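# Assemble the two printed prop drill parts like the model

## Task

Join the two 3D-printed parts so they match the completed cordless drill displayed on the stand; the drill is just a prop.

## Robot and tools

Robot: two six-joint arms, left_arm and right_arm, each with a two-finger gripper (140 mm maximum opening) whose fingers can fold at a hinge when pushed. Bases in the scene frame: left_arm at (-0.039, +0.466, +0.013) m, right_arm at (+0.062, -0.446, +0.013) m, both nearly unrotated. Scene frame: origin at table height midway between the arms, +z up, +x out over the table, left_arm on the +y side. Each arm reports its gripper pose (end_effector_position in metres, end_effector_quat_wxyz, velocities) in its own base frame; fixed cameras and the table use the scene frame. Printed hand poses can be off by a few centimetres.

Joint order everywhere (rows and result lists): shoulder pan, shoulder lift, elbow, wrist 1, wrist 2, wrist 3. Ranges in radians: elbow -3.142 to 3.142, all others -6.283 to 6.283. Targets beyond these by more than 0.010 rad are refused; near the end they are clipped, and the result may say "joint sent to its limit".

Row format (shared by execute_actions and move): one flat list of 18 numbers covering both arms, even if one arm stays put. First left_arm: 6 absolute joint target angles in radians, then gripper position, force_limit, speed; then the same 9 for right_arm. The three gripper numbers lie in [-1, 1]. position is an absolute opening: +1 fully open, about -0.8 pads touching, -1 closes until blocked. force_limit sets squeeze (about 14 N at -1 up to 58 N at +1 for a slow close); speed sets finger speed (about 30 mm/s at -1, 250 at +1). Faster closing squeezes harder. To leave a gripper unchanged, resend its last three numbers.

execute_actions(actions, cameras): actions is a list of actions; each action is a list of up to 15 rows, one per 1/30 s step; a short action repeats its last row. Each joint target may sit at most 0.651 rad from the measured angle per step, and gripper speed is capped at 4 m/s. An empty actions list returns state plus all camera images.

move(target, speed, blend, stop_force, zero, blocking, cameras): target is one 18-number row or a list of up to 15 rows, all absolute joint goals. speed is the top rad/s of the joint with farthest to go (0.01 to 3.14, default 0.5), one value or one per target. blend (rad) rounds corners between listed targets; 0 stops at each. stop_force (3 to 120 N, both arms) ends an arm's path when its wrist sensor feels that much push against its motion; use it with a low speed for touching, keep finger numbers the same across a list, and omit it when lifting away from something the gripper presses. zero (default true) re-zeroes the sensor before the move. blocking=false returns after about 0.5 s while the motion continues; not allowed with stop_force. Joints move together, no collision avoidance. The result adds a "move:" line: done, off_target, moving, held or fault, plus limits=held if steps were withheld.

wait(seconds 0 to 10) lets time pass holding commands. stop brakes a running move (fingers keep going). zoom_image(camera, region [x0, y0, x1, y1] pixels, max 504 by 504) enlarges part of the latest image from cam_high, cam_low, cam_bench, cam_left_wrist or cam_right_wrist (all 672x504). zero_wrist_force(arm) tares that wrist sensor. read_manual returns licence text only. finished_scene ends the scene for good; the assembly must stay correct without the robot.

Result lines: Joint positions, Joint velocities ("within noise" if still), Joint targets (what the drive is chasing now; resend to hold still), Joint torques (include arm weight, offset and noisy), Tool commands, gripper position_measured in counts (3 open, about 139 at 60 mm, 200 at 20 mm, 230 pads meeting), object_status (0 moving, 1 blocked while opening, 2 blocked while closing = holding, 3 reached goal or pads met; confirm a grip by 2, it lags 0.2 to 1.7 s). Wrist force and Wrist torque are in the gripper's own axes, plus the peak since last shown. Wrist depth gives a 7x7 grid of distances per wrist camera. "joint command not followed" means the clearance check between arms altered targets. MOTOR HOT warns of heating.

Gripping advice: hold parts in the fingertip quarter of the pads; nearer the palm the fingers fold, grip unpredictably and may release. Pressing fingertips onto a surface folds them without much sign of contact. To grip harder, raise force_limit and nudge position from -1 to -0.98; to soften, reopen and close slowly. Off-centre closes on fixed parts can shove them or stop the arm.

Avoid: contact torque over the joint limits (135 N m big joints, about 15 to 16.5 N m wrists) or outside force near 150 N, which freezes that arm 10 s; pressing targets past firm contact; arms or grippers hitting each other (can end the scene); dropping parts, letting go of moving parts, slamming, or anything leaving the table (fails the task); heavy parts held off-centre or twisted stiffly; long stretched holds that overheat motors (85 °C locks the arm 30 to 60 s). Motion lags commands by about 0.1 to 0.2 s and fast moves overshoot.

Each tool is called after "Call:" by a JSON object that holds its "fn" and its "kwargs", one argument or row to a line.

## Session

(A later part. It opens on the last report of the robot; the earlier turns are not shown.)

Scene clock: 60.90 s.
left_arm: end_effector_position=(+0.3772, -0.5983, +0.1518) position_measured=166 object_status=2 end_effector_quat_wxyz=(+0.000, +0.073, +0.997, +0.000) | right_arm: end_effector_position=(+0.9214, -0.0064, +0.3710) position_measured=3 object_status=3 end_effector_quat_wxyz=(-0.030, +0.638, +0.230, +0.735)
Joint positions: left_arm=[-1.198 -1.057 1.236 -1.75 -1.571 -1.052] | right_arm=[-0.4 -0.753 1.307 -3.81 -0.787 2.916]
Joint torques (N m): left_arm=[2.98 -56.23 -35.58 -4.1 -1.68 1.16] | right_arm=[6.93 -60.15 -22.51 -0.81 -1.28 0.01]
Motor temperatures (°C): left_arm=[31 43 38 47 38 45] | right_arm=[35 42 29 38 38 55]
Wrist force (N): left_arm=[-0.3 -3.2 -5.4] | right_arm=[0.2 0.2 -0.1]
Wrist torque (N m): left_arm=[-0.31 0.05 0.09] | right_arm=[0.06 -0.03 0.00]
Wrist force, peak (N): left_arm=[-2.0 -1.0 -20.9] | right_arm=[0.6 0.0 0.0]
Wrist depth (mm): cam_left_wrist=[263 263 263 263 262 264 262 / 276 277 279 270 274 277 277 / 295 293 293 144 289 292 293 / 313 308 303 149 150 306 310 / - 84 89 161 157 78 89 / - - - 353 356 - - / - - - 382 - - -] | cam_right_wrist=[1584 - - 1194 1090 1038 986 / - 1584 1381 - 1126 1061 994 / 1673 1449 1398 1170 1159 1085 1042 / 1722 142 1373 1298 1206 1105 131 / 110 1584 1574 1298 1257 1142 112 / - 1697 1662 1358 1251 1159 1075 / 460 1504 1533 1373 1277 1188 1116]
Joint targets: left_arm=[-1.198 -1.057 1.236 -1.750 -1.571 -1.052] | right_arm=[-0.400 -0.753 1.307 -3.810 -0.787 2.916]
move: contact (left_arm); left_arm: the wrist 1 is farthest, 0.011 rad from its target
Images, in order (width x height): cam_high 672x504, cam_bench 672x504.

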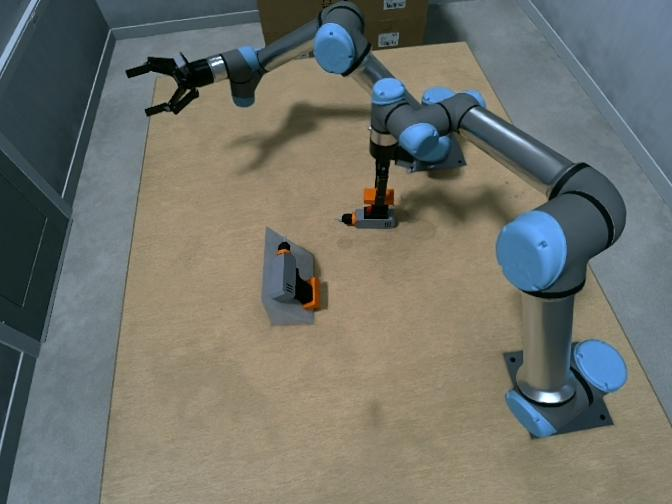

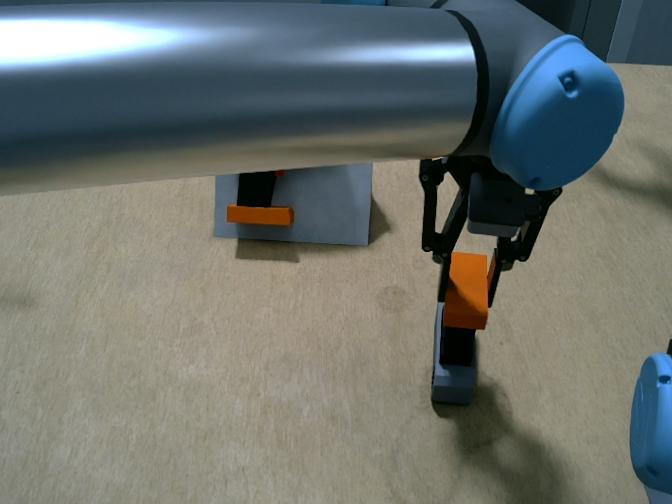

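Call:
{"fn": "move", "kwargs": {
  "target": [-1.1979,-1.0529,1.2526,-1.7705,-1.5708,-1.0519,-1,0,-1,-0.4,-0.753,1.307,-3.81,-0.787,2.916,1,1,1],
  "speed": 0.03,
  "stop_force": 40,
  "cameras": ["cam_high","cam_bench"]
}}

Call:
{"fn": "zoom_image", "kwargs": {
  "camera": "cam_high",
  "region": [330, 170, 410, 240]
}}

Call:
{"fn": "zoom_image", "kwargs": {
  "camera": "cam_bench",
  "region": [410, 280, 510, 420]
}}

Scene clock: 62.63 s.
left_arm: end_effector_position=(+0.3773, -0.5985, +0.1497) position_measured=166 object_status=2 end_effector_quat_wxyz=(+0.000, +0.073, +0.997, -0.001) | right_arm: end_effector_position=(+0.9214, -0.0064, +0.3710) position_measured=3 object_status=3 end_effector_quat_wxyz=(-0.030, +0.638, +0.230, +0.735)
Joint positions: left_arm=[-1.198 -1.056 1.24 -1.756 -1.571 -1.052] | right_arm=[-0.4 -0.753 1.307 -3.81 -0.787 2.916]
Joint torques (N m): left_arm=[0.98 -45.29 -27.58 -0.36 -1.76 0.79] | right_arm=[7.95 -60.1 -22.13 -0.58 -1.35 0.07]
Motor temperatures (°C): left_arm=[31 43 38 47 38 45] | right_arm=[35 42 29 38 38 55]
Wrist force (N): left_arm=[-1.6 -2.6 -22.7] | right_arm=[0.5 0.1 0.0]
Wrist torque (N m): left_arm=[-0.43 -0.15 0.24] | right_arm=[0.04 -0.09 -0.01]
Wrist force, peak (N): left_arm=[3.0 0.7 -47.6] | right_arm=[0.3 0.5 0.1]
Wrist depth (mm): cam_left_wrist=[264 261 262 261 261 261 259 / 277 277 276 234 273 275 275 / 293 293 293 143 287 292 291 / 312 308 303 148 148 305 308 / - 83 89 160 156 78 89 / - - - 352 353 - - / - - - 382 - - -] | cam_right_wrist=[1553 - 1313 - 1095 1029 978 / 1662 1494 - - 1126 1075 990 / 1616 1504 - 1231 1176 1080 1033 / 1734 142 1358 1291 1182 1121 131 / 110 124 - 1313 1238 1159 112 / 1595 1574 1595 1389 1244 1159 1080 / 455 1533 1523 1398 1298 1188 1142]
Joint targets: left_arm=[-1.198 -1.056 1.240 -1.756 -1.571 -1.052] | right_arm=[-0.400 -0.753 1.307 -3.810 -0.787 2.916]
move: contact (left_arm); left_arm: the wrist 1 is farthest, 0.015 rad from its target
Images, in order (width x height): cam_high 672x504, cam_bench 672x504.

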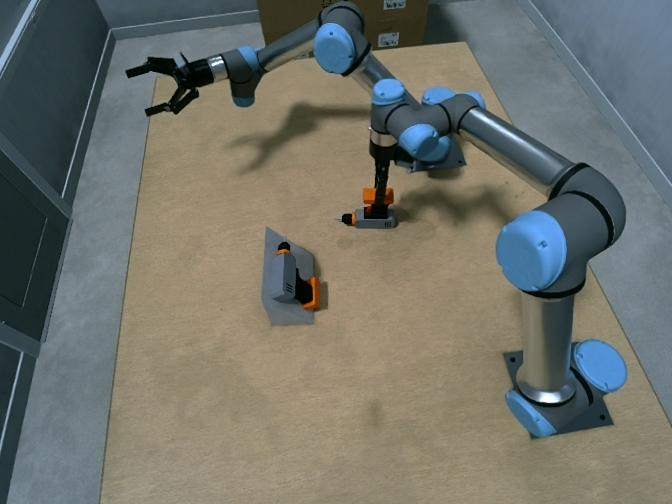

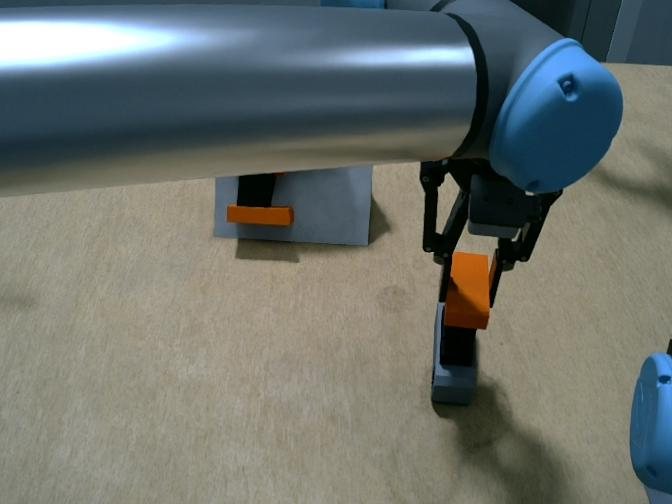

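Scaled by 6.300 from the camera's 672x504 image, which has a finer 960x720 frame.

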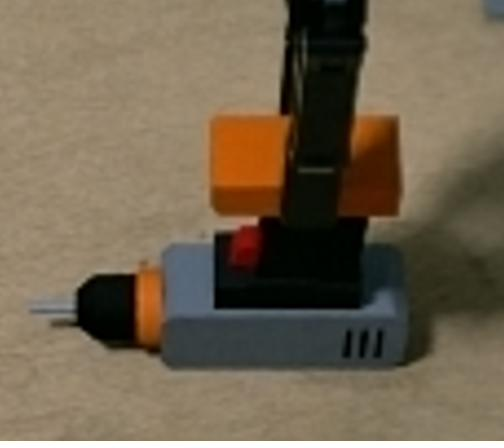

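Scaled by 3.600 from the camera's 672x504 image, which has a finer 960x720 frame.

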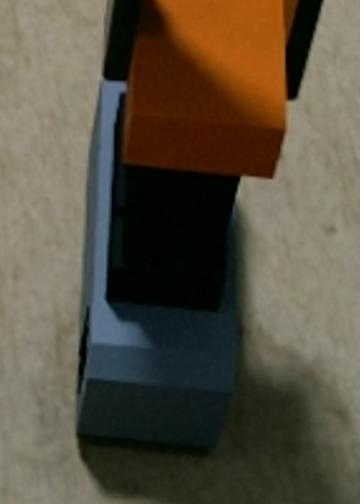

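Call:
{"fn": "move", "kwargs": {
  "target": [
    [-1.1979,-1.0567,1.236,-1.750,-1.5708,-1.0519,-1,0,-1,-0.4,-0.753,1.307,-3.81,-0.787,2.916,1,1,1],
    [-1.1979,-1.0567,1.236,-1.750,-1.5708,-1.0519,0.4,0,-1,-0.4,-0.753,1.307,-3.81,-0.787,2.916,1,1,1],
    [-1.1979,-1.0668,1.1854,-1.6894,-1.5708,-1.0519,0.4,0,-1,-0.4,-0.753,1.307,-3.81,-0.787,2.916,1,1,1],
    [-1.0781,-0.8162,0.4891,-1.2437,-1.5708,-0.909,0.4,0,-1,-0.4,-0.753,1.307,-3.81,-0.787,2.916,1,1,1]
  ],
  "speed": [0.03,0.1,0.15,0.6],
  "blend": [0,0,0.03,0],
  "cameras": ["cam_high","cam_bench","cam_left_wrist"]
}}

Call:
{"fn": "zoom_image", "kwargs": {
  "camera": "cam_high",
  "region": [330, 170, 410, 240]
}}

Call:
{"fn": "zoom_image", "kwargs": {
  "camera": "cam_left_wrist",
  "region": [250, 0, 450, 200]
}}

Scene clock: 67.70 s.
left_arm: end_effector_position=(+0.4780, -0.6085, +0.2869) position_measured=78 object_status=3 end_effector_quat_wxyz=(+0.000, +0.084, +0.996, +0.000) | right_arm: end_effector_position=(+0.9214, -0.0064, +0.3710) position_measured=3 object_status=3 end_effector_quat_wxyz=(-0.030, +0.638, +0.230, +0.735)
Joint positions: left_arm=[-1.078 -0.816 0.489 -1.244 -1.571 -0.909] | right_arm=[-0.4 -0.753 1.307 -3.81 -0.787 2.916]
Joint torques (N m): left_arm=[-7.8 -65.31 -28.66 -3.49 -1.45 -0.04] | right_arm=[5.72 -56.7 -21.47 -0.19 -1.3 0.44]
Motor temperatures (°C): left_arm=[31 42 38 47 38 44] | right_arm=[35 42 29 38 38 55]
Wrist force (N): left_arm=[-0.3 -1.5 0.9] | right_arm=[0.2 0.2 0.1]
Wrist torque (N m): left_arm=[-0.39 -0.14 -0.03] | right_arm=[0.04 -0.04 -0.01]
Wrist force, peak (N): left_arm=[-1.2 -2.5 -22.9] | right_arm=[0.4 0.4 0.1]
Wrist depth (mm): cam_left_wrist=[380 384 381 247 381 386 382 / 403 404 403 398 405 399 403 / 427 423 426 429 426 424 425 / 452 121 447 453 451 152 441 / - 89 477 482 472 120 - / - - 518 518 512 369 - / - - 554 550 556 - -] | cam_right_wrist=[1584 1284 1306 1298 1095 1051 990 / 1476 1449 - 1313 1131 1070 994 / 1476 1574 1298 1440 1176 1080 1024 / - 142 1406 1271 1200 1100 131 / 110 124 - 1306 1212 1159 112 / - 1605 1605 1320 1277 1165 - / 460 1523 1563 1414 1264 1176 1126]
Joint targets: left_arm=[-1.078 -0.816 0.489 -1.244 -1.571 -0.909] | right_arm=[-0.400 -0.753 1.307 -3.810 -0.787 2.916]
move: done
Images, in order (width x height): cam_high 672x504, cam_bench 672x504, cam_left_wrist 672x504.

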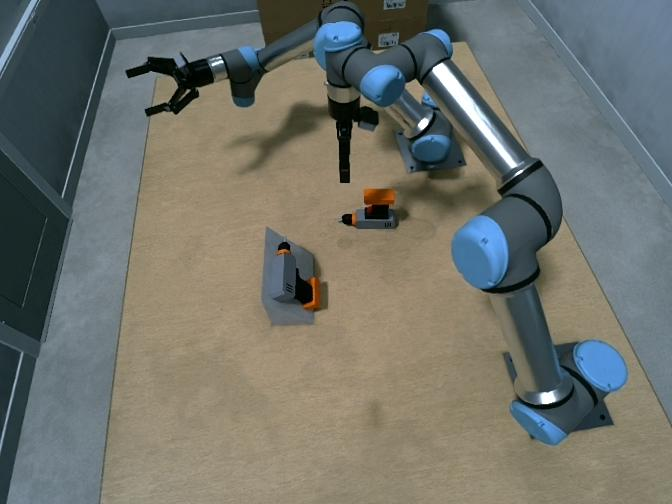

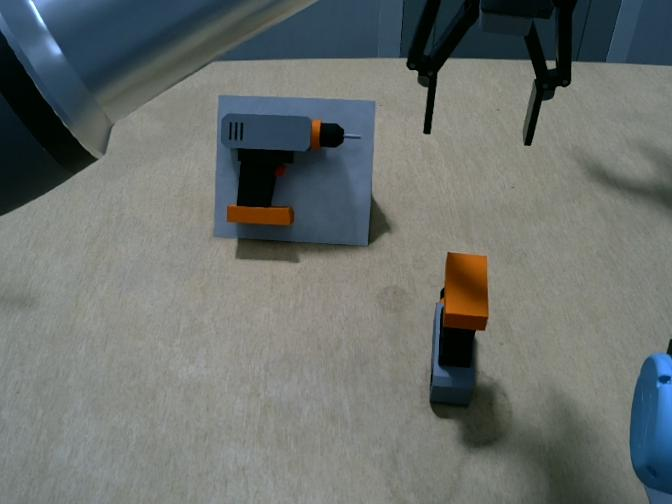

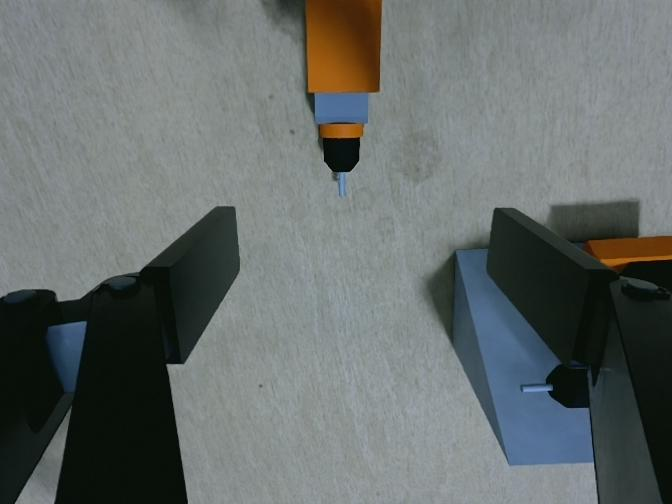

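Scaled by 6.300 from the camera's 672x504 image, which has a finer 960x720 frame.

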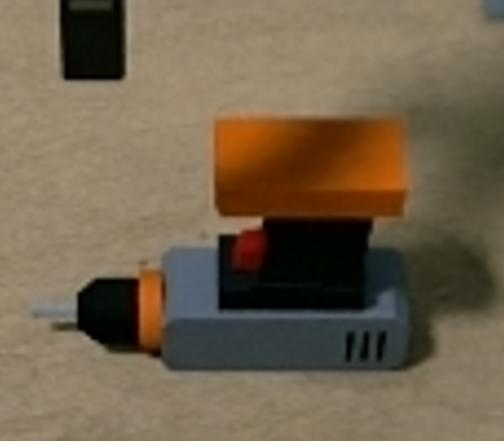

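Scaled by 2.520 from the camera's 672x504 image, which has a finer 960x720 frame.

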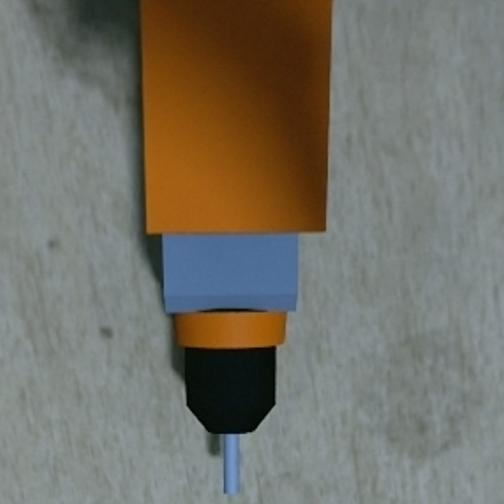

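Call:
{"fn": "finished_scene", "kwargs": {

}}

The scene is finished: the task was done.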